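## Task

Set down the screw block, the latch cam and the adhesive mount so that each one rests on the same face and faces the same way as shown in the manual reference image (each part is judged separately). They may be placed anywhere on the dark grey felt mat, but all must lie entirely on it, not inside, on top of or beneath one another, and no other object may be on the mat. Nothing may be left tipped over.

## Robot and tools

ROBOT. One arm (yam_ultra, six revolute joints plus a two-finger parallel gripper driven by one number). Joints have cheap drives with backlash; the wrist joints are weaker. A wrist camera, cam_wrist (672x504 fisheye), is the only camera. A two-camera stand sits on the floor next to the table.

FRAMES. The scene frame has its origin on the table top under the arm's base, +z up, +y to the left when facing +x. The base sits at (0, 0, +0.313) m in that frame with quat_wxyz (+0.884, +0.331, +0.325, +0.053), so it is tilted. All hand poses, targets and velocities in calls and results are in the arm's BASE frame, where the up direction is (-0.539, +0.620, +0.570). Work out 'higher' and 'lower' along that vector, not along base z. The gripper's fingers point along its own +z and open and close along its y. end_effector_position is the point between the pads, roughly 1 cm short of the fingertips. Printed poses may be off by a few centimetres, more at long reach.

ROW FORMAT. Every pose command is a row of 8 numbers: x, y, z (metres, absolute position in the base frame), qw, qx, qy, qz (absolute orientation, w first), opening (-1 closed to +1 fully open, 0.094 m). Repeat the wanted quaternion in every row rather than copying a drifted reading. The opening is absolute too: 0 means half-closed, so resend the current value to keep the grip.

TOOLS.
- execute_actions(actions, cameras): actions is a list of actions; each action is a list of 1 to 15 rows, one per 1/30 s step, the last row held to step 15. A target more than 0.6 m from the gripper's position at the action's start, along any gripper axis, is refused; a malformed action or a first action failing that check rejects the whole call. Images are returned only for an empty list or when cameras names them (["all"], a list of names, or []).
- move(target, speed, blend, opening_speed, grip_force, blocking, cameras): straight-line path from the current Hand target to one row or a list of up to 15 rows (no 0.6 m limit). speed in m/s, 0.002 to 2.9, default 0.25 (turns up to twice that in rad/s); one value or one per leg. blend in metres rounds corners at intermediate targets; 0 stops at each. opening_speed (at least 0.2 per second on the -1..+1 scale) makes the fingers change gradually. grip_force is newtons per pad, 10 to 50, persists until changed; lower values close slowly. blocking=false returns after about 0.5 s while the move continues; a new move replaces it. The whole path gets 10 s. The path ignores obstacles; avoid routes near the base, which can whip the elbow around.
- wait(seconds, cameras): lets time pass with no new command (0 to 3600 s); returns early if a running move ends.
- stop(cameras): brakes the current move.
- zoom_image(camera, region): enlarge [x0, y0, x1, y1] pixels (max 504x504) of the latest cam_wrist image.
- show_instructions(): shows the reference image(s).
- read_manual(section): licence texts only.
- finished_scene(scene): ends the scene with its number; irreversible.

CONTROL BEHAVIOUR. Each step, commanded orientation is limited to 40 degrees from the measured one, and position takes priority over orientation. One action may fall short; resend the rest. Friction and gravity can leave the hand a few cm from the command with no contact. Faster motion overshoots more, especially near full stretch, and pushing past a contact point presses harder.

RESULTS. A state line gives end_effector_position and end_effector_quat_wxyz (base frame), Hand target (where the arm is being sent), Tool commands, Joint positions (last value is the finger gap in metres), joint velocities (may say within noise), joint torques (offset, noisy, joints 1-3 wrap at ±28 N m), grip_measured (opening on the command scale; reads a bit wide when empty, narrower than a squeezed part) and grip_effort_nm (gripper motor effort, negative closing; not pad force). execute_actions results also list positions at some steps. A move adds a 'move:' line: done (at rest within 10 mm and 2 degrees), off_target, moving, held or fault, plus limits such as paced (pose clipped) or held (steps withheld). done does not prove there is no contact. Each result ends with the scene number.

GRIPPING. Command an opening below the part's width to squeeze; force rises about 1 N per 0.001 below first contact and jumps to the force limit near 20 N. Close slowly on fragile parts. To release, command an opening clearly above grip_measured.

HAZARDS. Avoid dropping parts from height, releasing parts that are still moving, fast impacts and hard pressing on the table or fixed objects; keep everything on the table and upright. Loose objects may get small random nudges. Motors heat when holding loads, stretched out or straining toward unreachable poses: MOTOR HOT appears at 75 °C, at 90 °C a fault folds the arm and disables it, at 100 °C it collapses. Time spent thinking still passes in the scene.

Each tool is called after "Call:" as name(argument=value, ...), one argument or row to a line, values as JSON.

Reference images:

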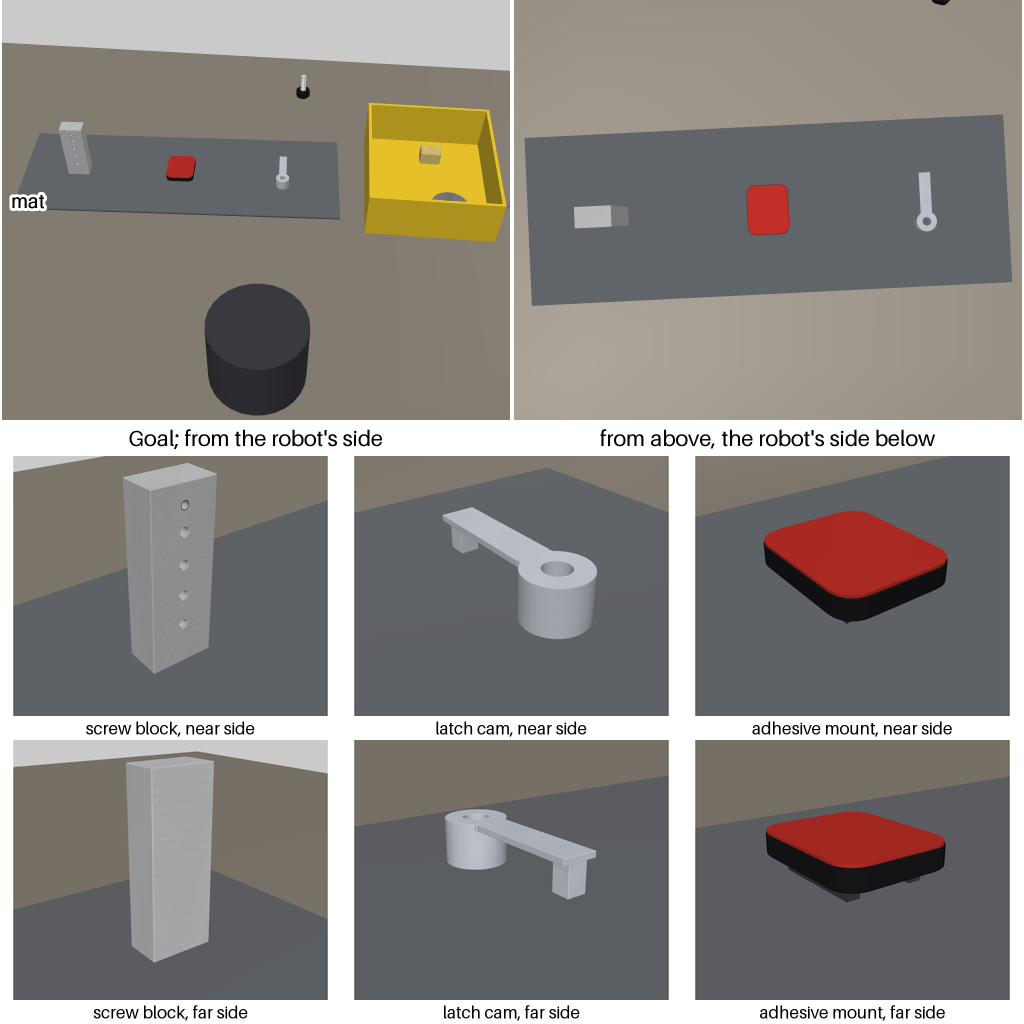

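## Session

Call:
execute_actions(
  actions=[],
)

Call:
show_instructions(
)

Scene clock: 0.00 s.
end_effector_position=(+0.1400, -0.3635, +0.2344) grip_measured=+1.000 grip_effort_nm=n/a end_effector_quat_wxyz=(+0.530, +0.847, +0.020, +0.049)
Joint positions: [-1.035 1.19 0.878 -0.173 0.377 1.83 0.094]
Joint velocities: within noise
Joint torques (N m): no reading
Heat: 32 °C.
Hand target: +0.1350, -0.3636, +0.2403; +0.536, +0.843, +0.014, +0.043
Tool commands: gripper/opening=+1.0

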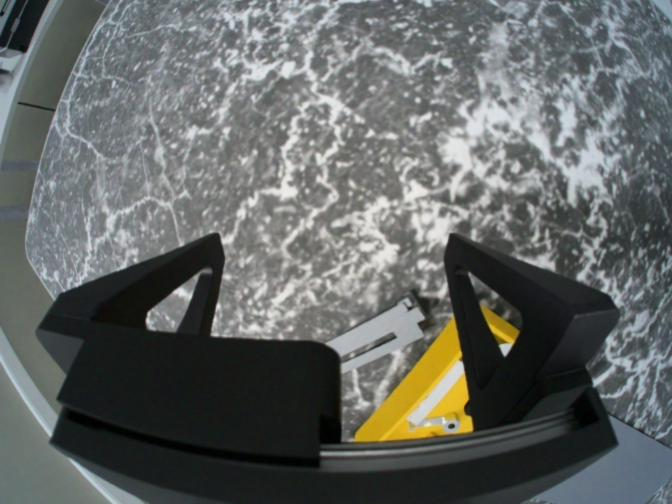

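Reference images for this scene: manual.

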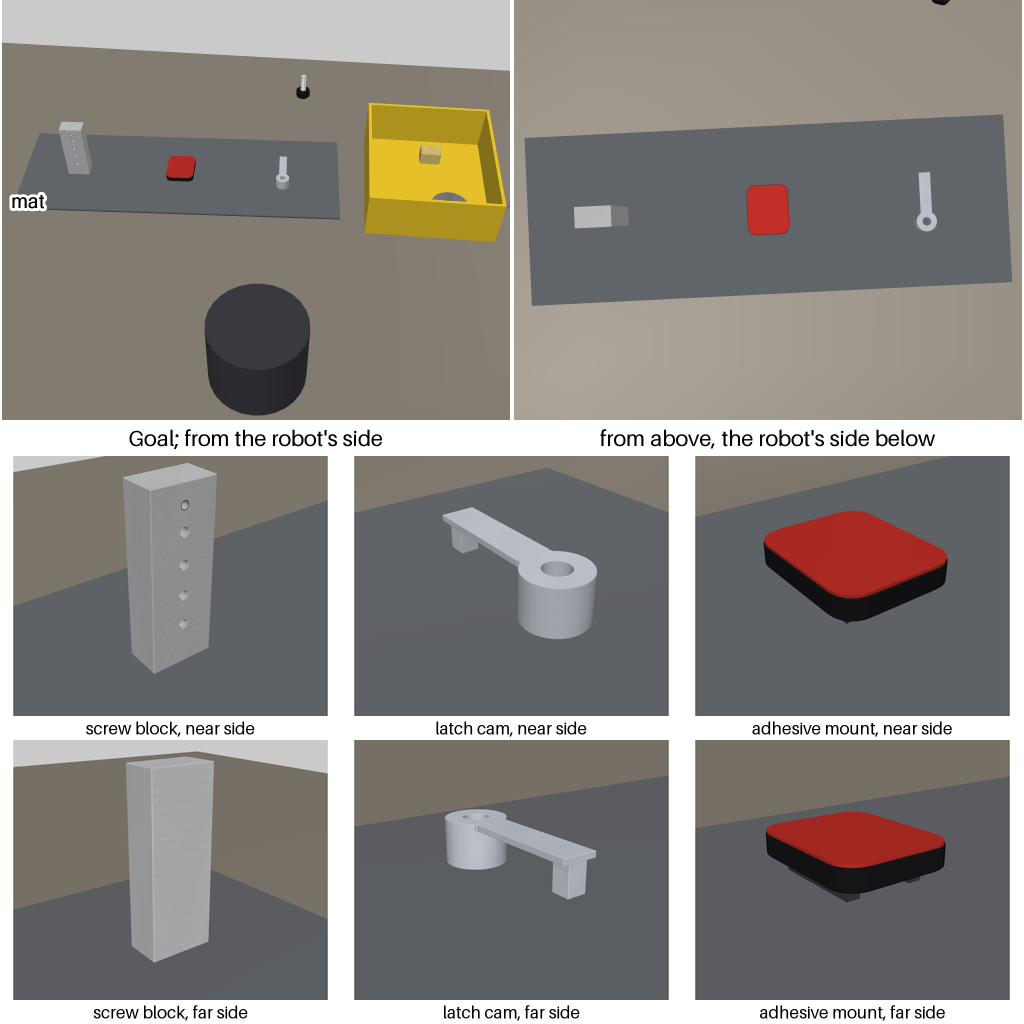

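Call:
move(
  target=[
    [0.22099, -0.16228, 0.24045, 0.54289, 0.56692, 0.60353, -0.13996, 1.0],
    [0.2924, 0.00104, 0.16543, 0.54287, -0.03448, 0.76998, -0.33353, 1.0],
  ],
  speed=0.4,
  blend=[0.06, 0],
  cameras=["cam_wrist"],
)

Scene clock: 32.93 s.
end_effector_position=(+0.2887, -0.0063, +0.1657) grip_measured=+1.000 grip_effort_nm=-0.02 end_effector_quat_wxyz=(+0.525, -0.035, +0.774, -0.352)
Joint positions: [0.549 0.957 0.291 0.249 1.056 -0.268 0.094]
Joint torques (N m): [2.37 -0.96 2.03 1.02 -0.17 -0.12]
Heat: 35 °C.
Hand target: +0.2908, -0.0008, +0.1663; +0.536, -0.039, +0.771, -0.342
Off the commanded pose: 0.008 m, 3 deg.
move: off_target

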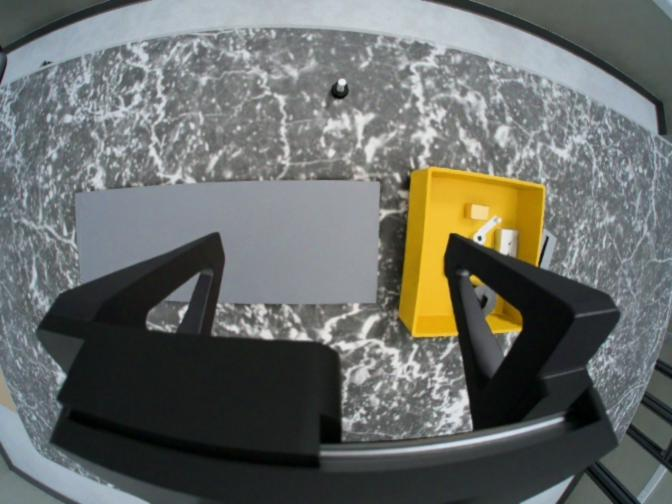

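Call:
zoom_image(
  camera="cam_wrist",
  region=[395, 155, 565, 345],
)

Scaled by 2.653 from the camera's image (finer frame: 960x720).

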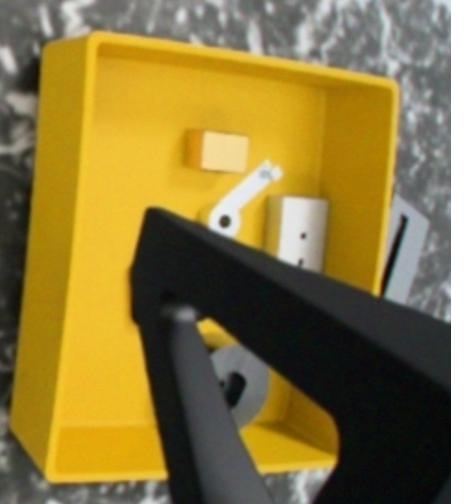

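Call:
move(
  target=[0.23399, -0.17046, 0.209, 0.36553, 0.16798, 0.86976, -0.28583, 1.0],
  speed=0.3,
  cameras=["cam_wrist"],
)

Call:
zoom_image(
  camera="cam_wrist",
  region=[220, 20, 460, 240],
)

Scene clock: 64.57 s.
end_effector_position=(+0.2319, -0.1695, +0.2021) grip_measured=+1.000 grip_effort_nm=-0.02 end_effector_quat_wxyz=(+0.365, +0.176, +0.869, -0.282)
Joint positions: [-0.41 0.831 0.731 -0.561 0.363 -0.188 0.094]
Joint torques (N m): [-0.13 -5.3 5.87 -0.06 -0.11 -0.12]
Heat: 33 °C.
Hand target: +0.2334, -0.1697, +0.2088; +0.366, +0.172, +0.870, -0.281
Off the commanded pose: 0.007 m, 1 deg.
move: done

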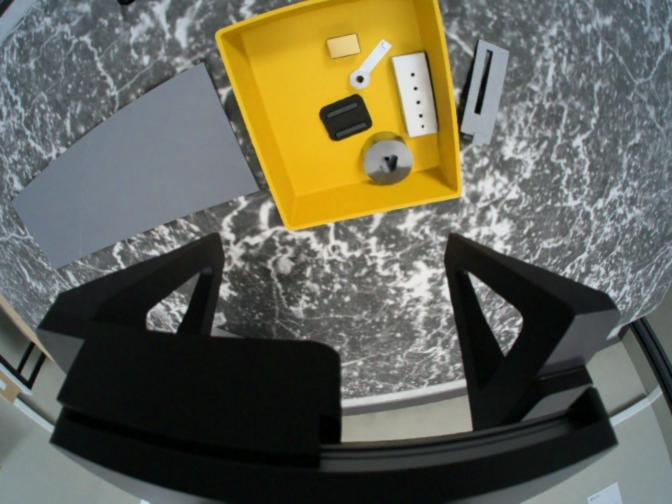

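Scaled by 2.100 from the camera's image (finer frame: 960x720).

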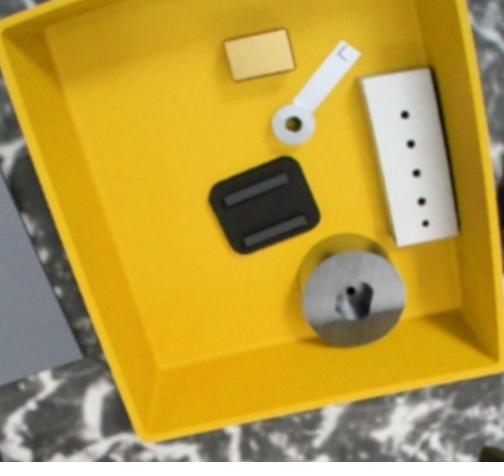

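Call:
zoom_image(
  camera="cam_wrist",
  region=[335, 25, 405, 100],
)

Call:
zoom_image(
  camera="cam_wrist",
  region=[310, 80, 380, 155],
)

Call:
zoom_image(
  camera="cam_wrist",
  region=[385, 45, 445, 145],
)

Scaled by 6.720 from the camera's image (finer frame: 960x720).

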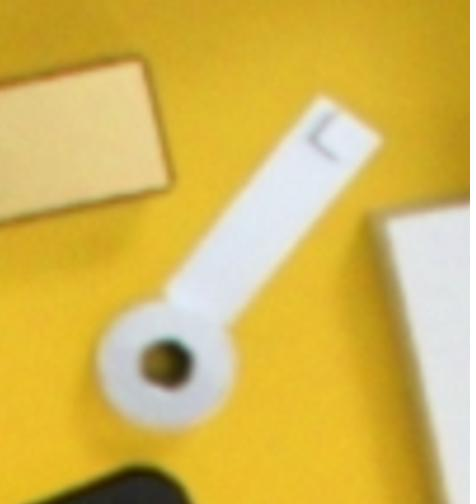

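Scaled by 6.720 from the camera's image (finer frame: 960x720).

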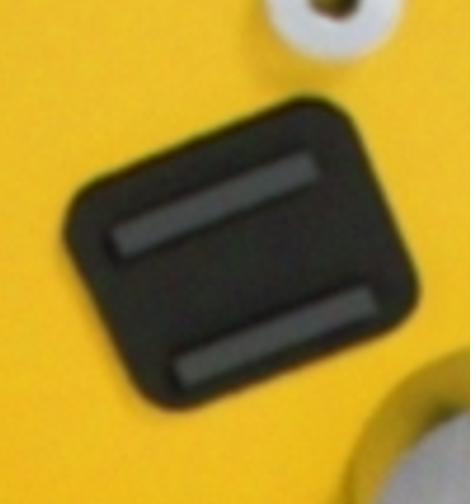

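Scaled by 5.040 from the camera's image (finer frame: 960x720).

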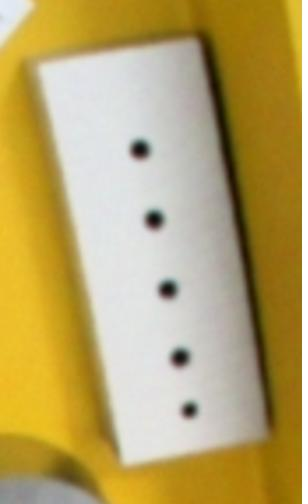

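Call:
zoom_image(
  camera="cam_wrist",
  region=[405, 0, 475, 205],
)

Scaled by 2.459 from the camera's image (finer frame: 960x720).

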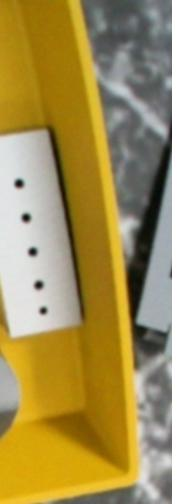

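Call:
execute_actions(
  actions=[],
  cameras=["all"],
)

Scene clock: 206.27 s.
end_effector_position=(+0.2319, -0.1695, +0.2021) grip_measured=+1.000 grip_effort_nm=-0.02 end_effector_quat_wxyz=(+0.365, +0.176, +0.869, -0.282)
Joint positions: [-0.41 0.831 0.731 -0.561 0.363 -0.188 0.094]
Joint velocities: within noise
Joint torques (N m): [-0.13 -5.29 5.89 -0.06 -0.11 -0.12]
Heat: 35 °C.
Hand target: +0.2334, -0.1697, +0.2088; +0.366, +0.173, +0.870, -0.281
Tool commands: gripper/opening=+1.0
Off the commanded pose: 0.007 m, 1 deg.

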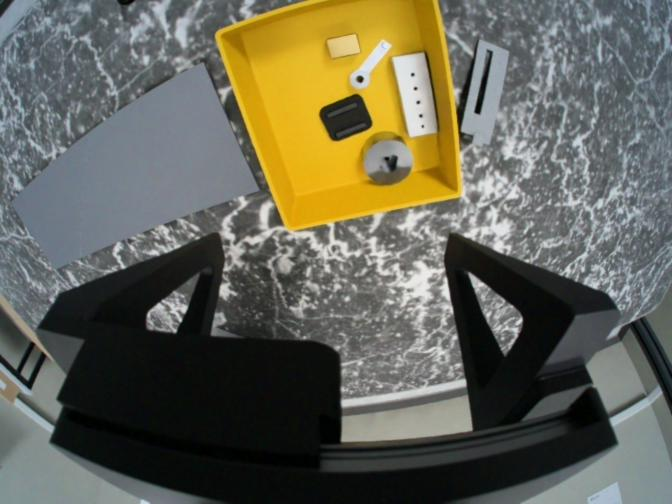

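Call:
zoom_image(
  camera="cam_wrist",
  region=[300, 20, 480, 200],
)

Scaled by 2.800 from the camera's image (finer frame: 960x720).

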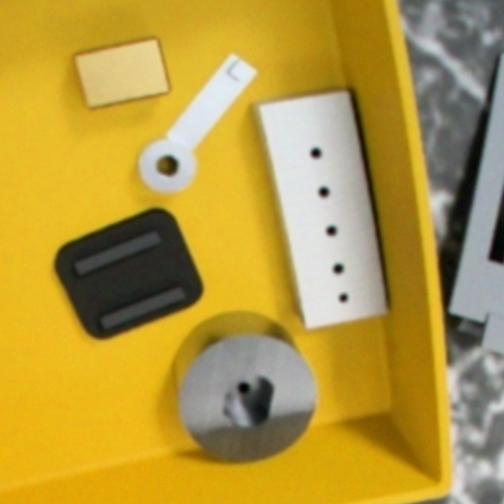

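Call:
move(
  target=[0.3062, -0.2504, 0.1801, 0.4187, 0.3522, 0.8128, -0.2000, -0.447],
  speed=0.3,
  cameras=["cam_wrist"],
)

Scene clock: 332.77 s.
end_effector_position=(+0.3004, -0.2439, +0.1711) grip_measured=-0.445 grip_effort_nm=-0.09 end_effector_quat_wxyz=(+0.403, +0.342, +0.825, -0.200)
Joint positions: [-0.584 1.273 0.835 -0.218 0.216 0.095 0.026]
Joint torques (N m): [0.47 -7.69 3.66 0.3 -0.09 0.11]
Heat: 35 °C.
Hand target: +0.3070, -0.2487, +0.1798; +0.418, +0.346, +0.816, -0.198
Off the commanded pose: 0.012 m, 3 deg.
move: off_target

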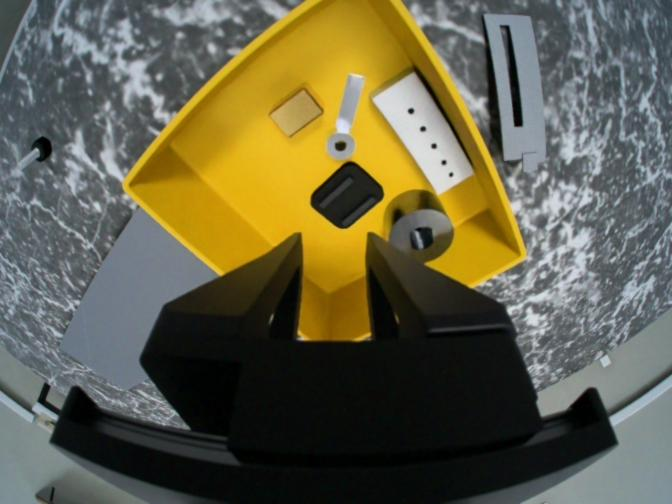

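Call:
zoom_image(
  camera="cam_wrist",
  region=[360, 60, 540, 280],
)

Scaled by 2.291 from the camera's image (finer frame: 960x720).

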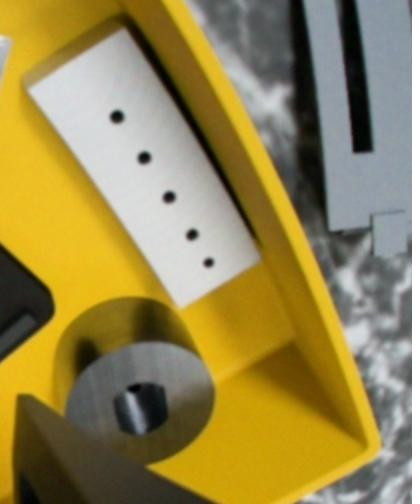

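Call:
move(
  target=[0.3352, -0.2848, 0.1625, 0.4187, 0.3522, 0.8128, -0.2000, -0.447],
  speed=0.15,
  cameras=["cam_wrist"],
)

Scene clock: 342.13 s.
end_effector_position=(+0.3292, -0.2791, +0.1569) grip_measured=-0.445 grip_effort_nm=-0.09 end_effector_quat_wxyz=(+0.407, +0.354, +0.818, -0.199)
Joint positions: [-0.626 1.464 0.92 -0.1 0.191 0.095 0.026]
Joint torques (N m): [0.53 -8.32 2.88 0.31 -0.08 -0.06]
Heat: 34 °C.
Hand target: +0.3349, -0.2845, +0.1624; +0.418, +0.352, +0.813, -0.200
Off the commanded pose: 0.010 m, 2 deg.
move: done

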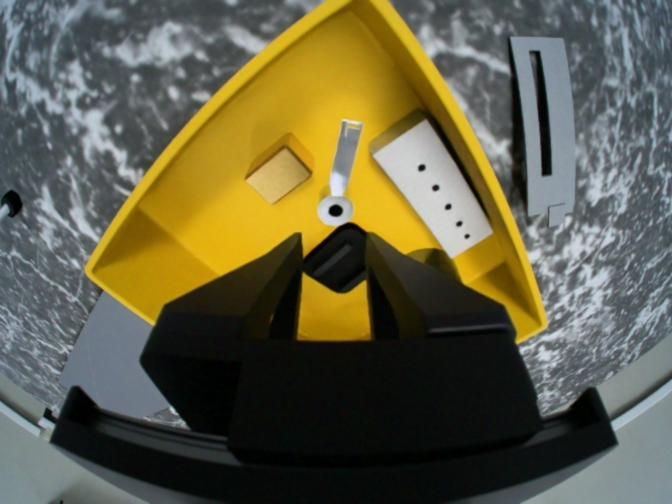

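Call:
move(
  target=[0.3542, -0.3050, 0.1391, 0.4187, 0.3522, 0.8128, -0.2000, -0.447],
  speed=0.1,
  cameras=["cam_wrist"],
)

Scene clock: 348.10 s.
end_effector_position=(+0.3488, -0.2997, +0.1351) grip_measured=-0.445 grip_effort_nm=-0.09 end_effector_quat_wxyz=(+0.408, +0.357, +0.816, -0.198)
Joint positions: [-0.642 1.602 0.957 0.005 0.179 0.092 0.026]
Joint torques (N m): [0.64 -8.61 2.14 0.32 -0.09 -0.12]
Heat: 34 °C.
Hand target: +0.3541, -0.3048, +0.1392; +0.419, +0.352, +0.813, -0.200
Off the commanded pose: 0.009 m, 1 deg.
move: done

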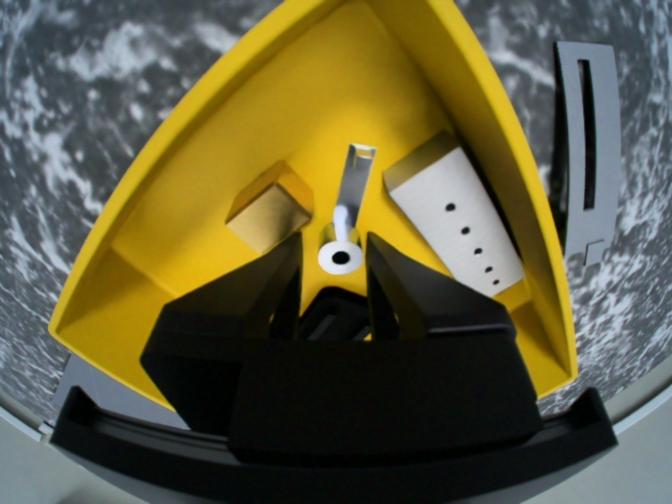

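Call:
move(
  target=[0.3542, -0.3050, 0.1391, 0.4187, 0.3522, 0.8128, -0.2000, -0.8],
  speed=0.1,
  grip_force=25,
  opening_speed=0.4,
)

Scene clock: 351.87 s.
end_effector_position=(+0.3488, -0.2997, +0.1351) grip_measured=-0.645 grip_effort_nm=-0.57 end_effector_quat_wxyz=(+0.408, +0.357, +0.816, -0.198)
Joint positions: [-0.642 1.602 0.957 0.005 0.179 0.092 0.017]
Joint torques (N m): [0.64 -8.64 2.15 0.31 -0.09 -0.13]
Heat: 34 °C.
Hand target: +0.3539, -0.3048, +0.1391; +0.418, +0.353, +0.813, -0.200
Off the commanded pose: 0.009 m, 1 deg.
grip_force (N): 25
move: done

Call:
move(
  target=[
    [0.3012, -0.2442, 0.1949, 0.4187, 0.3522, 0.8128, -0.2000, -0.8],
    [0.3109, -0.1638, 0.1254, 0.3630, 0.1604, 0.8712, -0.2890, -0.8],
    [0.3603, -0.1338, 0.0429, 0.2881, -0.0413, 0.8849, -0.3638, -0.8],
  ],
  speed=[0.2, 0.3, 0.25],
  blend=[0.03, 0.03, 0],
  cameras=["cam_wrist"],
)

Scene clock: 361.00 s.
end_effector_position=(+0.3548, -0.1414, +0.0447) grip_measured=-0.645 grip_effort_nm=-0.57 end_effector_quat_wxyz=(+0.282, -0.025, +0.887, -0.366)
Joint positions: [-0.107 1.648 0.589 0.282 0.613 -0.426 0.017]
Joint torques (N m): [5.19 -5.37 -0.38 0.3 0.07 -0.12]
Heat: 33 °C.
Hand target: +0.3588, -0.1358, +0.0438; +0.287, -0.034, +0.884, -0.368
Off the commanded pose: 0.010 m, 2 deg.
grip_force (N): 25
move: done

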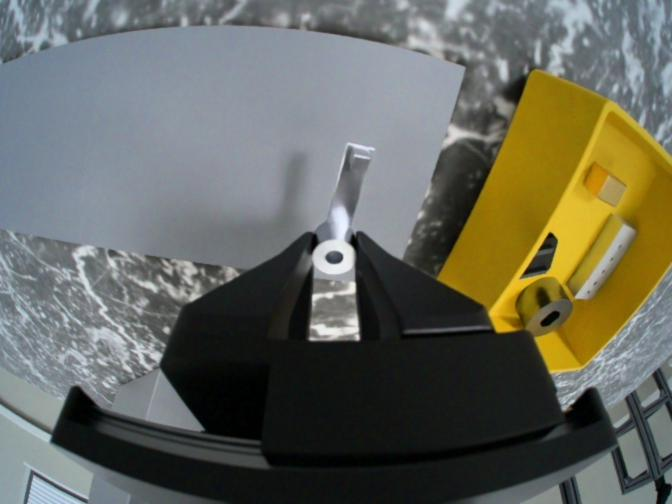

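Call:
move(
  target=[0.3847, -0.1573, 0.0162, 0.2881, -0.0413, 0.8849, -0.3638, -0.8],
  speed=0.1,
  cameras=["cam_wrist"],
)

Scene clock: 367.73 s.
end_effector_position=(+0.3795, -0.1572, +0.0165) grip_measured=-0.645 grip_effort_nm=-0.57 end_effector_quat_wxyz=(+0.280, -0.038, +0.887, -0.366)
Joint positions: [-0.157 1.838 0.65 0.437 0.567 -0.495 0.017]
Joint torques (N m): [3.55 -5.67 -0.42 0.32 -0.12 -0.12]
Heat: 33 °C.
Hand target: +0.3845, -0.1570, +0.0160; +0.288, -0.042, +0.885, -0.363
Off the commanded pose: 0.005 m, 1 deg.
grip_force (N): 25
move: done

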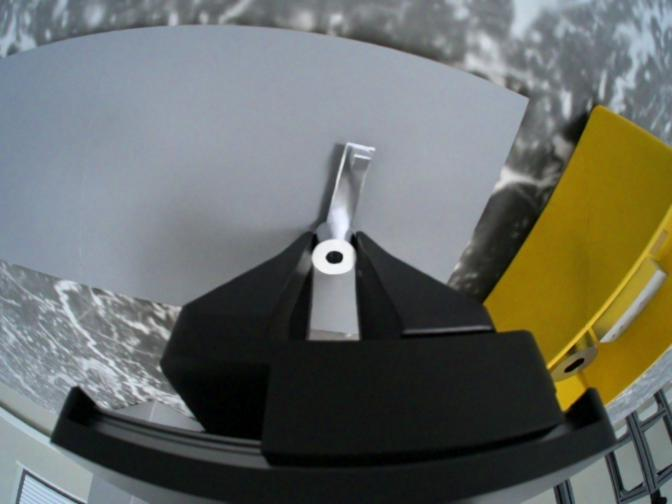

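Call:
move(
  target=[0.3880, -0.1611, 0.0128, 0.2881, -0.0413, 0.8849, -0.3638, -0.8],
  speed=0.05,
  cameras=["cam_wrist"],
)

Scene clock: 370.57 s.
end_effector_position=(+0.3816, -0.1612, +0.0126) grip_measured=-0.645 grip_effort_nm=-0.57 end_effector_quat_wxyz=(+0.278, -0.037, +0.887, -0.366)
Joint positions: [-0.168 1.862 0.661 0.451 0.563 -0.501 0.017]
Joint torques (N m): [3.52 -5.67 -0.39 0.35 -0.14 -0.13]
Heat: 33 °C.
Hand target: +0.3880, -0.1611, +0.0131; +0.289, -0.040, +0.885, -0.364
Off the commanded pose: 0.006 m, 1 deg.
grip_force (N): 25
move: done

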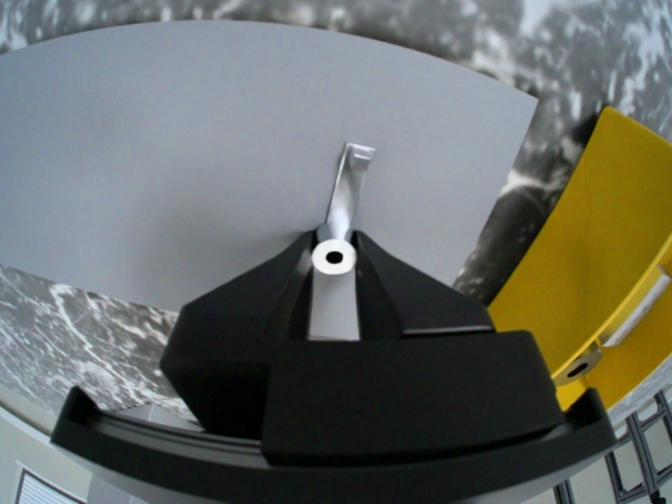

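Call:
move(
  target=[0.3896, -0.1630, 0.0111, 0.2881, -0.0413, 0.8849, -0.3638, -0.8],
  speed=0.05,
  cameras=["cam_wrist"],
)

Scene clock: 372.80 s.
end_effector_position=(+0.3817, -0.1612, +0.0121) grip_measured=-0.645 grip_effort_nm=-0.57 end_effector_quat_wxyz=(+0.278, -0.038, +0.887, -0.367)
Joint positions: [-0.168 1.865 0.661 0.454 0.563 -0.504 0.017]
Joint torques (N m): [3.04 -4.83 0.09 0.38 -0.19 -0.17]
Heat: 33 °C.
Hand target: +0.3892, -0.1629, +0.0112; +0.288, -0.041, +0.885, -0.364
Off the commanded pose: 0.008 m, 1 deg.
grip_force (N): 25
move: done

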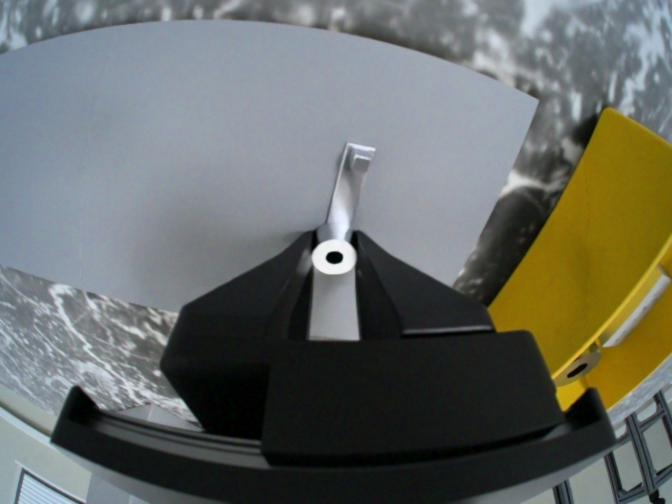

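Call:
move(
  target=[0.3896, -0.1630, 0.0111, 0.2881, -0.0413, 0.8849, -0.3638, -0.42],
  speed=0.05,
  opening_speed=0.4,
  cameras=["cam_wrist"],
)

Scene clock: 376.40 s.
end_effector_position=(+0.3828, -0.1623, +0.0118) grip_measured=-0.422 grip_effort_nm=0.10 end_effector_quat_wxyz=(+0.278, -0.039, +0.887, -0.367)
Joint positions: [-0.171 1.87 0.665 0.457 0.561 -0.509 0.027]
Joint torques (N m): [3.26 -5.34 -0.25 0.36 -0.17 -0.13]
Heat: 33 °C.
Hand target: +0.3893, -0.1630, +0.0112; +0.287, -0.042, +0.885, -0.364
Off the commanded pose: 0.007 m, 1 deg.
grip_force (N): 25
move: done

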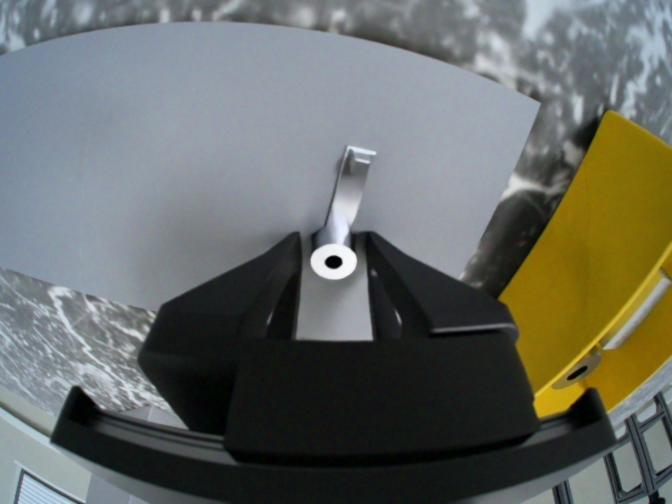

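Call:
move(
  target=[
    [0.3408, -0.1142, 0.0558, 0.2881, -0.0413, 0.8849, -0.3638, 0.25],
    [0.3054, -0.1647, 0.1211, 0.3024, -0.0057, 0.8858, -0.3519, 0.25],
    [0.3082, -0.2620, 0.1419, 0.3024, -0.0057, 0.8858, -0.3519, 0.25],
  ],
  speed=[0.2, 0.3, 0.25],
  blend=[0.03, 0.04, 0],
  grip_force=50,
  cameras=["cam_wrist"],
)

Scene clock: 384.70 s.
end_effector_position=(+0.3072, -0.2613, +0.1447) grip_measured=+0.248 grip_effort_nm=0.08 end_effector_quat_wxyz=(+0.308, +0.002, +0.881, -0.358)
Joint positions: [-0.616 1.354 0.741 0.012 0.205 -0.721 0.059]
Joint torques (N m): [0.39 -7.38 2.55 -0.04 -0.14 -0.13]
Heat: 33 °C.
Hand target: +0.3083, -0.2615, +0.1417; +0.303, -0.005, +0.886, -0.351
Off the commanded pose: 0.003 m, 1 deg.
move: done

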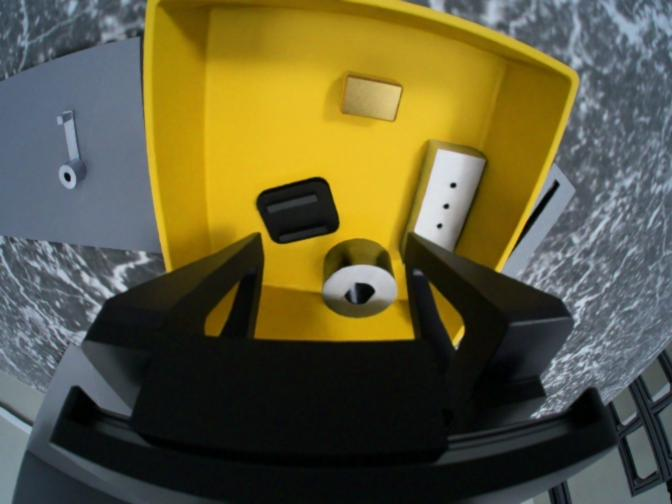

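Call:
zoom_image(
  camera="cam_wrist",
  region=[230, 150, 370, 255],
)

Scaled by 3.600 from the camera's image (finer frame: 960x720).

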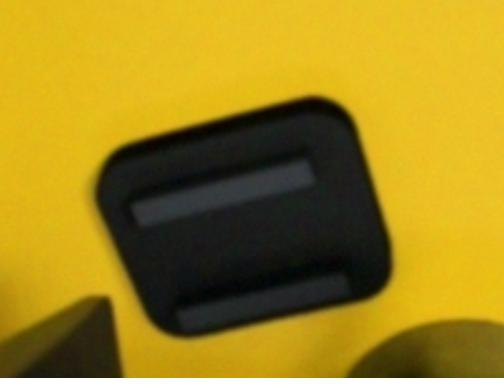

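Call:
move(
  target=[
    [0.3111, -0.2575, 0.1135, 0.2627, -0.1013, 0.8800, -0.3825, 0.25],
    [0.3313, -0.2808, 0.0921, 0.2627, -0.1013, 0.8800, -0.3825, 0.25],
  ],
  speed=[0.15, 0.1],
  blend=[0.01, 0],
  cameras=["cam_wrist"],
)

Scene clock: 401.53 s.
end_effector_position=(+0.3268, -0.2811, +0.0950) grip_measured=+0.248 grip_effort_nm=0.08 end_effector_quat_wxyz=(+0.257, -0.093, +0.881, -0.387)
Joint positions: [-0.627 1.578 0.729 0.229 0.207 -0.943 0.059]
Joint torques (N m): [0.92 -7.09 0.4 0.26 -0.18 -0.13]
Heat: 34 °C.
Hand target: +0.3312, -0.2807, +0.0922; +0.263, -0.101, +0.880, -0.382
Off the commanded pose: 0.005 m, 1 deg.
move: done

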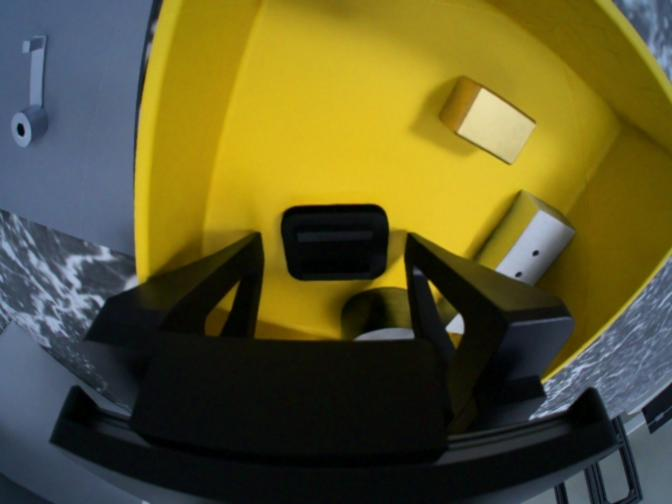

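Call:
move(
  target=[0.3360, -0.2821, 0.0910, 0.2627, -0.1013, 0.8800, -0.3825, 0.25],
  speed=0.08,
)

Call:
move(
  target=[0.3360, -0.2821, 0.0910, 0.2627, -0.1013, 0.8800, -0.3825, -0.3],
  speed=0.08,
  grip_force=30,
  opening_speed=0.5,
  cameras=["cam_wrist"],
)

Scene clock: 405.60 s.
end_effector_position=(+0.3303, -0.2836, +0.0960) grip_measured=+0.248 grip_effort_nm=0.08 end_effector_quat_wxyz=(+0.259, -0.092, +0.880, -0.388)
Joint positions: [-0.627 1.591 0.743 0.233 0.207 -0.943 0.059]
Joint torques (N m): [1.46 -6.6 0.55 0.25 -0.15 -0.1]
Heat: 34 °C.
Hand target: +0.3357, -0.2819, +0.0909; +0.262, -0.101, +0.880, -0.382
Off the commanded pose: 0.008 m, 1 deg.
move: done

Scene clock: 407.20 s.
end_effector_position=(+0.3305, -0.2838, +0.0963) grip_measured=-0.134 grip_effort_nm=-0.67 end_effector_quat_wxyz=(+0.259, -0.092, +0.879, -0.389)
Joint positions: [-0.627 1.591 0.743 0.235 0.207 -0.943 0.041]
Joint torques (N m): [1.46 -6.61 0.55 0.26 -0.14 -0.1]
Heat: 34 °C.
Hand target: +0.3358, -0.2820, +0.0911; +0.263, -0.101, +0.880, -0.383
Off the commanded pose: 0.008 m, 1 deg.
grip_force (N): 30
move: done

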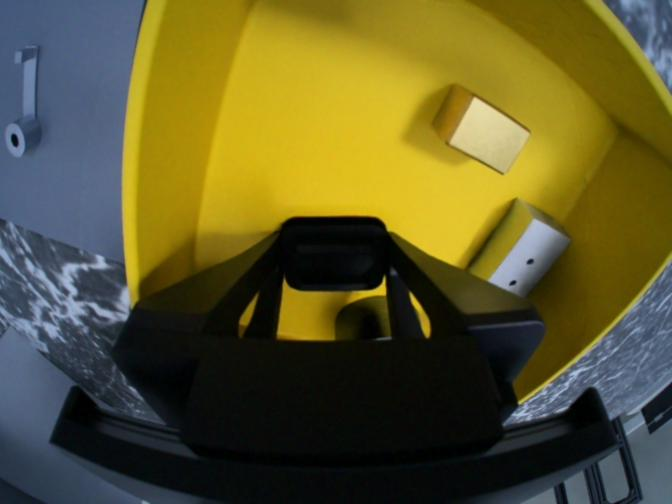

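Call:
move(
  target=[
    [0.2854, -0.2278, 0.1445, 0.2627, -0.1013, 0.8800, -0.3825, -0.3],
    [0.3220, -0.1365, 0.0974, 0.3890, 0.2432, 0.8518, -0.2529, -0.3],
    [0.3684, -0.0491, 0.0287, 0.4471, 0.4880, 0.7393, -0.1242, -0.3],
    [0.4180, -0.0235, -0.0401, 0.4640, 0.6628, 0.5878, -0.0043, -0.3],
  ],
  speed=[0.2, 0.35, 0.35, 0.3],
  blend=[0.03, 0.04, 0.04, 0],
  cameras=["cam_wrist"],
)

Scene clock: 419.77 s.
end_effector_position=(+0.4178, -0.0340, -0.0391) grip_measured=-0.134 grip_effort_nm=-0.66 end_effector_quat_wxyz=(+0.457, +0.665, +0.591, -0.008)
Joint positions: [0.232 2.142 0.877 0.264 0.806 1.671 0.041]
Joint torques (N m): [9.74 -5.23 0.14 0.12 0.18 0.11]
Heat: 33 °C.
Hand target: +0.4186, -0.0230, -0.0401; +0.463, +0.657, +0.594, -0.004
Off the commanded pose: 0.011 m, 1 deg.
grip_force (N): 30
move: off_target

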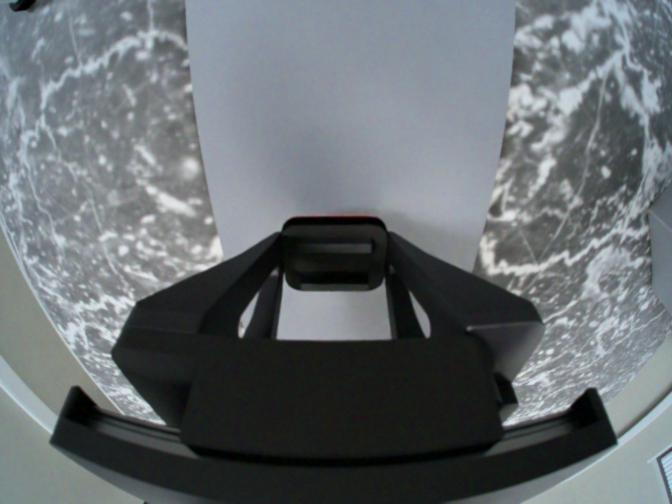

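Call:
move(
  target=[0.4351, -0.0377, -0.0576, 0.4640, 0.6628, 0.5878, -0.0043, -0.3],
  speed=0.1,
  cameras=["cam_wrist"],
)

Scene clock: 424.00 s.
end_effector_position=(+0.4330, -0.0384, -0.0553) grip_measured=-0.134 grip_effort_nm=-0.67 end_effector_quat_wxyz=(+0.463, +0.669, +0.582, -0.003)
Joint positions: [0.213 2.236 0.93 0.334 0.806 1.66 0.041]
Joint torques (N m): [6.95 -5.49 -0.03 0.2 -0.02 -0.13]
Heat: 33 °C.
Hand target: +0.4350, -0.0377, -0.0576; +0.464, +0.666, +0.584, -0.002
Off the commanded pose: 0.003 m, 1 deg.
grip_force (N): 30
move: done

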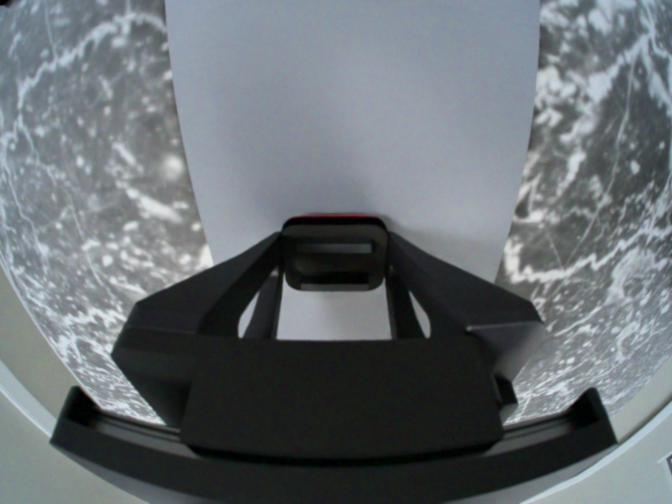

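Call:
move(
  target=[0.4391, -0.0423, -0.0619, 0.4640, 0.6628, 0.5878, -0.0043, -0.3],
  speed=0.08,
  cameras=["cam_wrist"],
)

Scene clock: 426.40 s.
end_effector_position=(+0.4361, -0.0433, -0.0600) grip_measured=-0.134 grip_effort_nm=-0.66 end_effector_quat_wxyz=(+0.462, +0.664, +0.588, -0.009)
Joint positions: [0.198 2.257 0.941 0.353 0.799 1.628 0.041]
Joint torques (N m): [6.93 -5.46 -0.06 0.23 -0.04 -0.13]
Heat: 33 °C.
Hand target: +0.4389, -0.0424, -0.0621; +0.464, +0.662, +0.589, -0.005
Off the commanded pose: 0.004 m, 1 deg.
grip_force (N): 30
move: done

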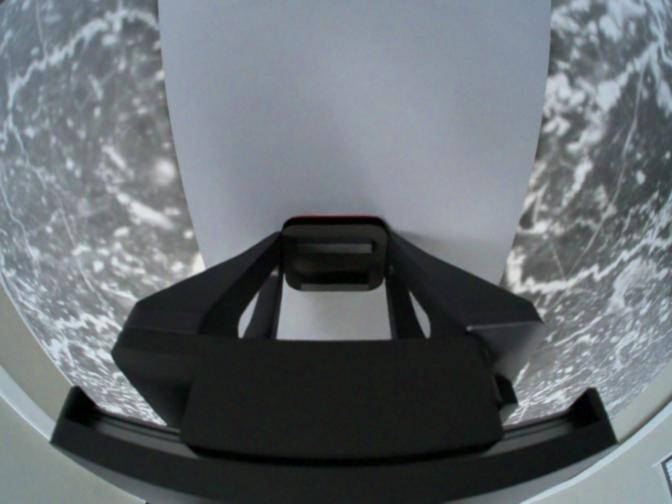

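Call:
move(
  target=[0.4413, -0.0448, -0.0641, 0.4640, 0.6628, 0.5878, -0.0043, -0.3],
  speed=0.06,
  cameras=["cam_wrist"],
)

Scene clock: 429.50 s.
end_effector_position=(+0.4375, -0.0435, -0.0599) grip_measured=-0.134 grip_effort_nm=-0.67 end_effector_quat_wxyz=(+0.464, +0.664, +0.587, -0.009)
Joint positions: [0.197 2.26 0.946 0.356 0.8 1.625 0.041]
Joint torques (N m): [6.3 -4.81 0.14 0.31 -0.07 -0.13]
Heat: 33 °C.
Hand target: +0.4411, -0.0450, -0.0637; +0.465, +0.664, +0.586, -0.004
Off the commanded pose: 0.006 m, 1 deg.
grip_force (N): 30
move: done

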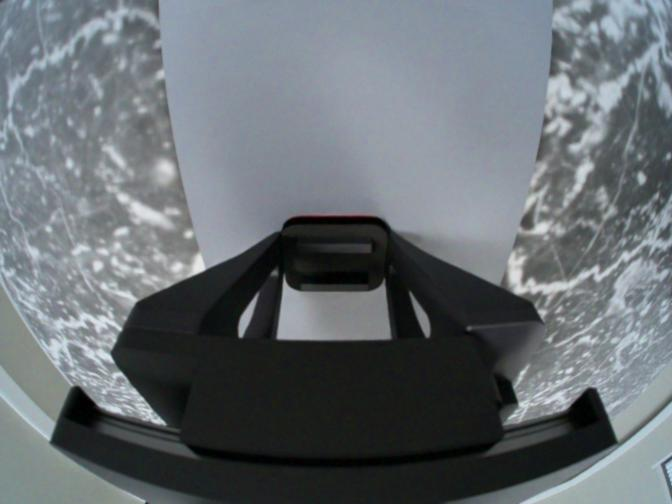

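Call:
move(
  target=[0.4413, -0.0448, -0.0641, 0.4640, 0.6628, 0.5878, -0.0043, 0.15],
  speed=0.06,
  opening_speed=0.5,
)

Call:
move(
  target=[
    [0.4021, -0.0042, -0.0235, 0.4270, 0.3874, 0.7967, -0.1815, 0.15],
    [0.3967, 0.0021, -0.0178, 0.3251, 0.0530, 0.8842, -0.3311, 0.15],
    [0.4021, -0.0042, -0.0235, 0.0852, -0.2429, 0.8508, -0.4582, 0.15],
    [0.4109, -0.0130, -0.0319, -0.1476, -0.4734, 0.6461, -0.5802, 0.15],
  ],
  speed=[0.2, 0.5, 0.5, 0.5],
  blend=[0.02, 0.02, 0.02, 0],
  cameras=["cam_wrist"],
)

Scene clock: 442.93 s.
end_effector_position=(+0.4377, -0.0439, -0.0618) grip_measured=+0.148 grip_effort_nm=0.10 end_effector_quat_wxyz=(+0.462, +0.663, +0.589, -0.009)
Joint positions: [0.195 2.266 0.947 0.359 0.796 1.622 0.054]
Joint torques (N m): [6.48 -5.18 -0.03 0.28 -0.06 -0.13]
Heat: 33 °C.
Hand target: +0.4412, -0.0445, -0.0643; +0.463, +0.663, +0.588, -0.004
Off the commanded pose: 0.004 m, 1 deg.
grip_force (N): 30
move: done

Scene clock: 448.90 s.
end_effector_position=(+0.4133, -0.0280, -0.0318) grip_measured=+0.149 grip_effort_nm=0.07 end_effector_quat_wxyz=(-0.148, -0.453, +0.664, -0.576)
Joint positions: [0.359 2.449 1.319 -0.479 1.273 -0.811 0.054]
Joint torques (N m): [12.05 -6.68 -0.31 -0.33 0.26 -0.13]
Heat: 33 °C.
Hand target: +0.4123, -0.0132, -0.0314; -0.143, -0.469, +0.648, -0.582
Off the commanded pose: 0.015 m, 3 deg.
grip_force (N): 30
move: off_target

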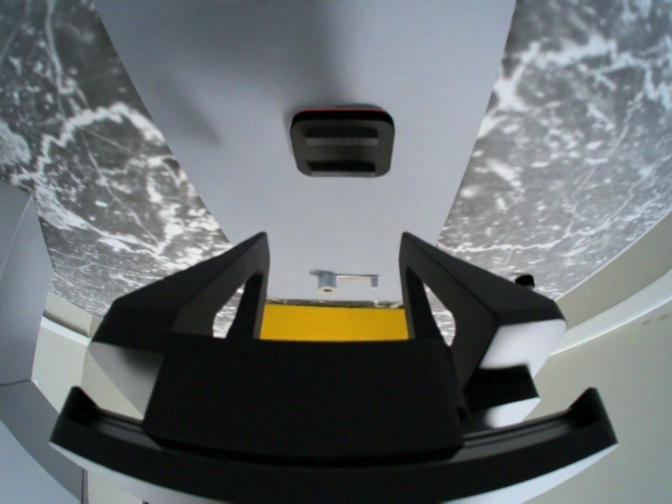

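Call:
zoom_image(
  camera="cam_wrist",
  region=[270, 80, 420, 200],
)

Scaled by 3.360 from the camera's image (finer frame: 960x720).

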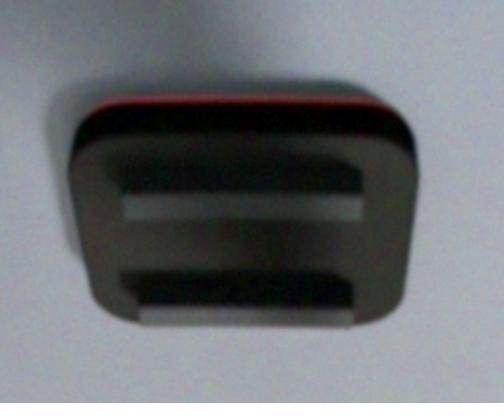

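Call:
move(
  target=[0.4270, -0.0162, -0.0482, -0.1476, -0.4734, 0.6461, -0.5802, 0.15],
  speed=0.12,
  cameras=["cam_wrist"],
)

Scene clock: 469.30 s.
end_effector_position=(+0.4244, -0.0239, -0.0478) grip_measured=+0.149 grip_effort_nm=0.07 end_effector_quat_wxyz=(-0.155, -0.469, +0.653, -0.574)
Joint positions: [0.359 2.513 1.365 -0.42 1.274 -0.889 0.054]
Joint torques (N m): [10.18 -6.37 0.44 -0.16 0.22 -0.14]
Heat: 33 °C.
Hand target: +0.4269, -0.0161, -0.0481; -0.148, -0.473, +0.647, -0.580
Off the commanded pose: 0.008 m, 1 deg.
grip_force (N): 30
move: done

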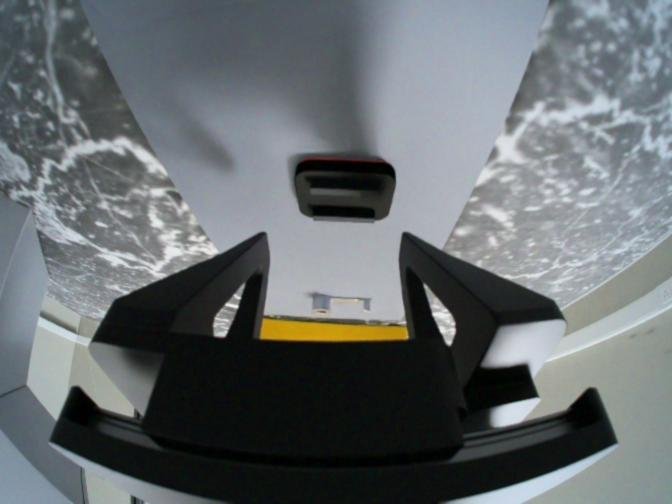

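Call:
move(
  target=[0.4424, -0.0336, -0.0604, -0.1476, -0.4734, 0.6461, -0.5802, 0.15],
  speed=0.1,
  cameras=["cam_wrist"],
)

Scene clock: 472.77 s.
end_effector_position=(+0.4422, -0.0359, -0.0601) grip_measured=+0.149 grip_effort_nm=0.07 end_effector_quat_wxyz=(-0.150, -0.471, +0.649, -0.578)
Joint positions: [0.316 2.551 1.361 -0.19 1.274 -1.081 0.054]
Joint torques (N m): [9.13 -6.9 -0.42 -0.08 0.2 -0.13]
Heat: 33 °C.
Hand target: +0.4424, -0.0336, -0.0602; -0.148, -0.473, +0.646, -0.580
Off the commanded pose: 0.002 m, 1 deg.
grip_force (N): 30
move: done

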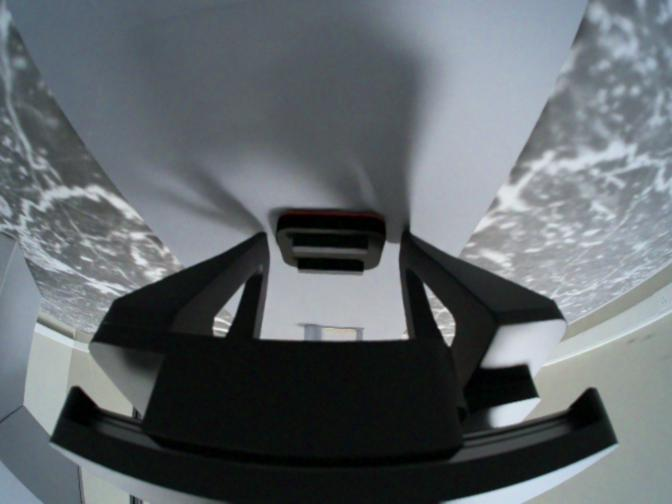

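Call:
move(
  target=[0.4424, -0.0336, -0.0604, -0.1476, -0.4734, 0.6461, -0.5802, -0.3],
  speed=0.1,
  opening_speed=0.5,
  cameras=["cam_wrist"],
)

Scene clock: 477.67 s.
end_effector_position=(+0.4428, -0.0357, -0.0600) grip_measured=-0.137 grip_effort_nm=-0.66 end_effector_quat_wxyz=(-0.149, -0.471, +0.649, -0.578)
Joint positions: [0.316 2.551 1.361 -0.186 1.274 -1.084 0.041]
Joint torques (N m): [9.11 -6.94 -0.58 -0.07 0.2 -0.13]
Heat: 33 °C.
Hand target: +0.4424, -0.0336, -0.0604; -0.148, -0.473, +0.646, -0.580
Off the commanded pose: 0.002 m, 1 deg.
grip_force (N): 30
move: done

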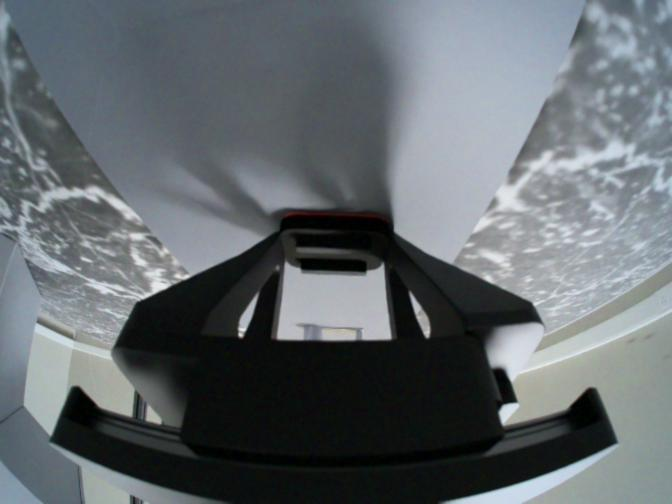

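Call:
move(
  target=[
    [0.4198, -0.0146, -0.0392, -0.1476, -0.4734, 0.6461, -0.5802, -0.3],
    [0.4135, -0.0108, -0.0319, 0.1109, -0.6594, 0.6534, -0.3549, -0.3],
    [0.4176, -0.0201, -0.0354, 0.3525, -0.7450, 0.5612, -0.0755, -0.3],
  ],
  speed=[0.15, 0.35, 0.35],
  blend=[0.015, 0.02, 0],
  cameras=["cam_wrist"],
)

Scene clock: 487.67 s.
end_effector_position=(+0.4252, -0.0308, -0.0296) grip_measured=-0.137 grip_effort_nm=-0.66 end_effector_quat_wxyz=(-0.337, +0.743, -0.568, +0.106)
Joint positions: [-0.298 2.04 0.968 -0.005 -0.55 -1.992 0.041]
Joint torques (N m): [4.27 -6.52 -0.64 -0.77 -0.75 -0.13]
Heat: 33 °C.
Hand target: +0.4182, -0.0221, -0.0341; -0.346, +0.745, -0.565, +0.078
Off the commanded pose: 0.014 m, 4 deg.
grip_force (N): 30
move: off_target

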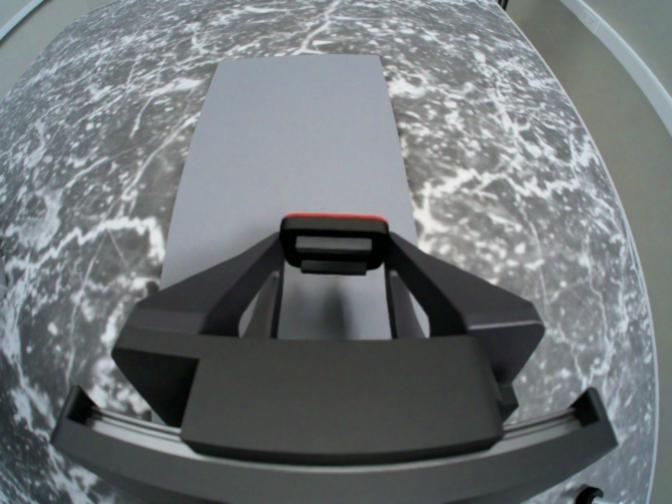

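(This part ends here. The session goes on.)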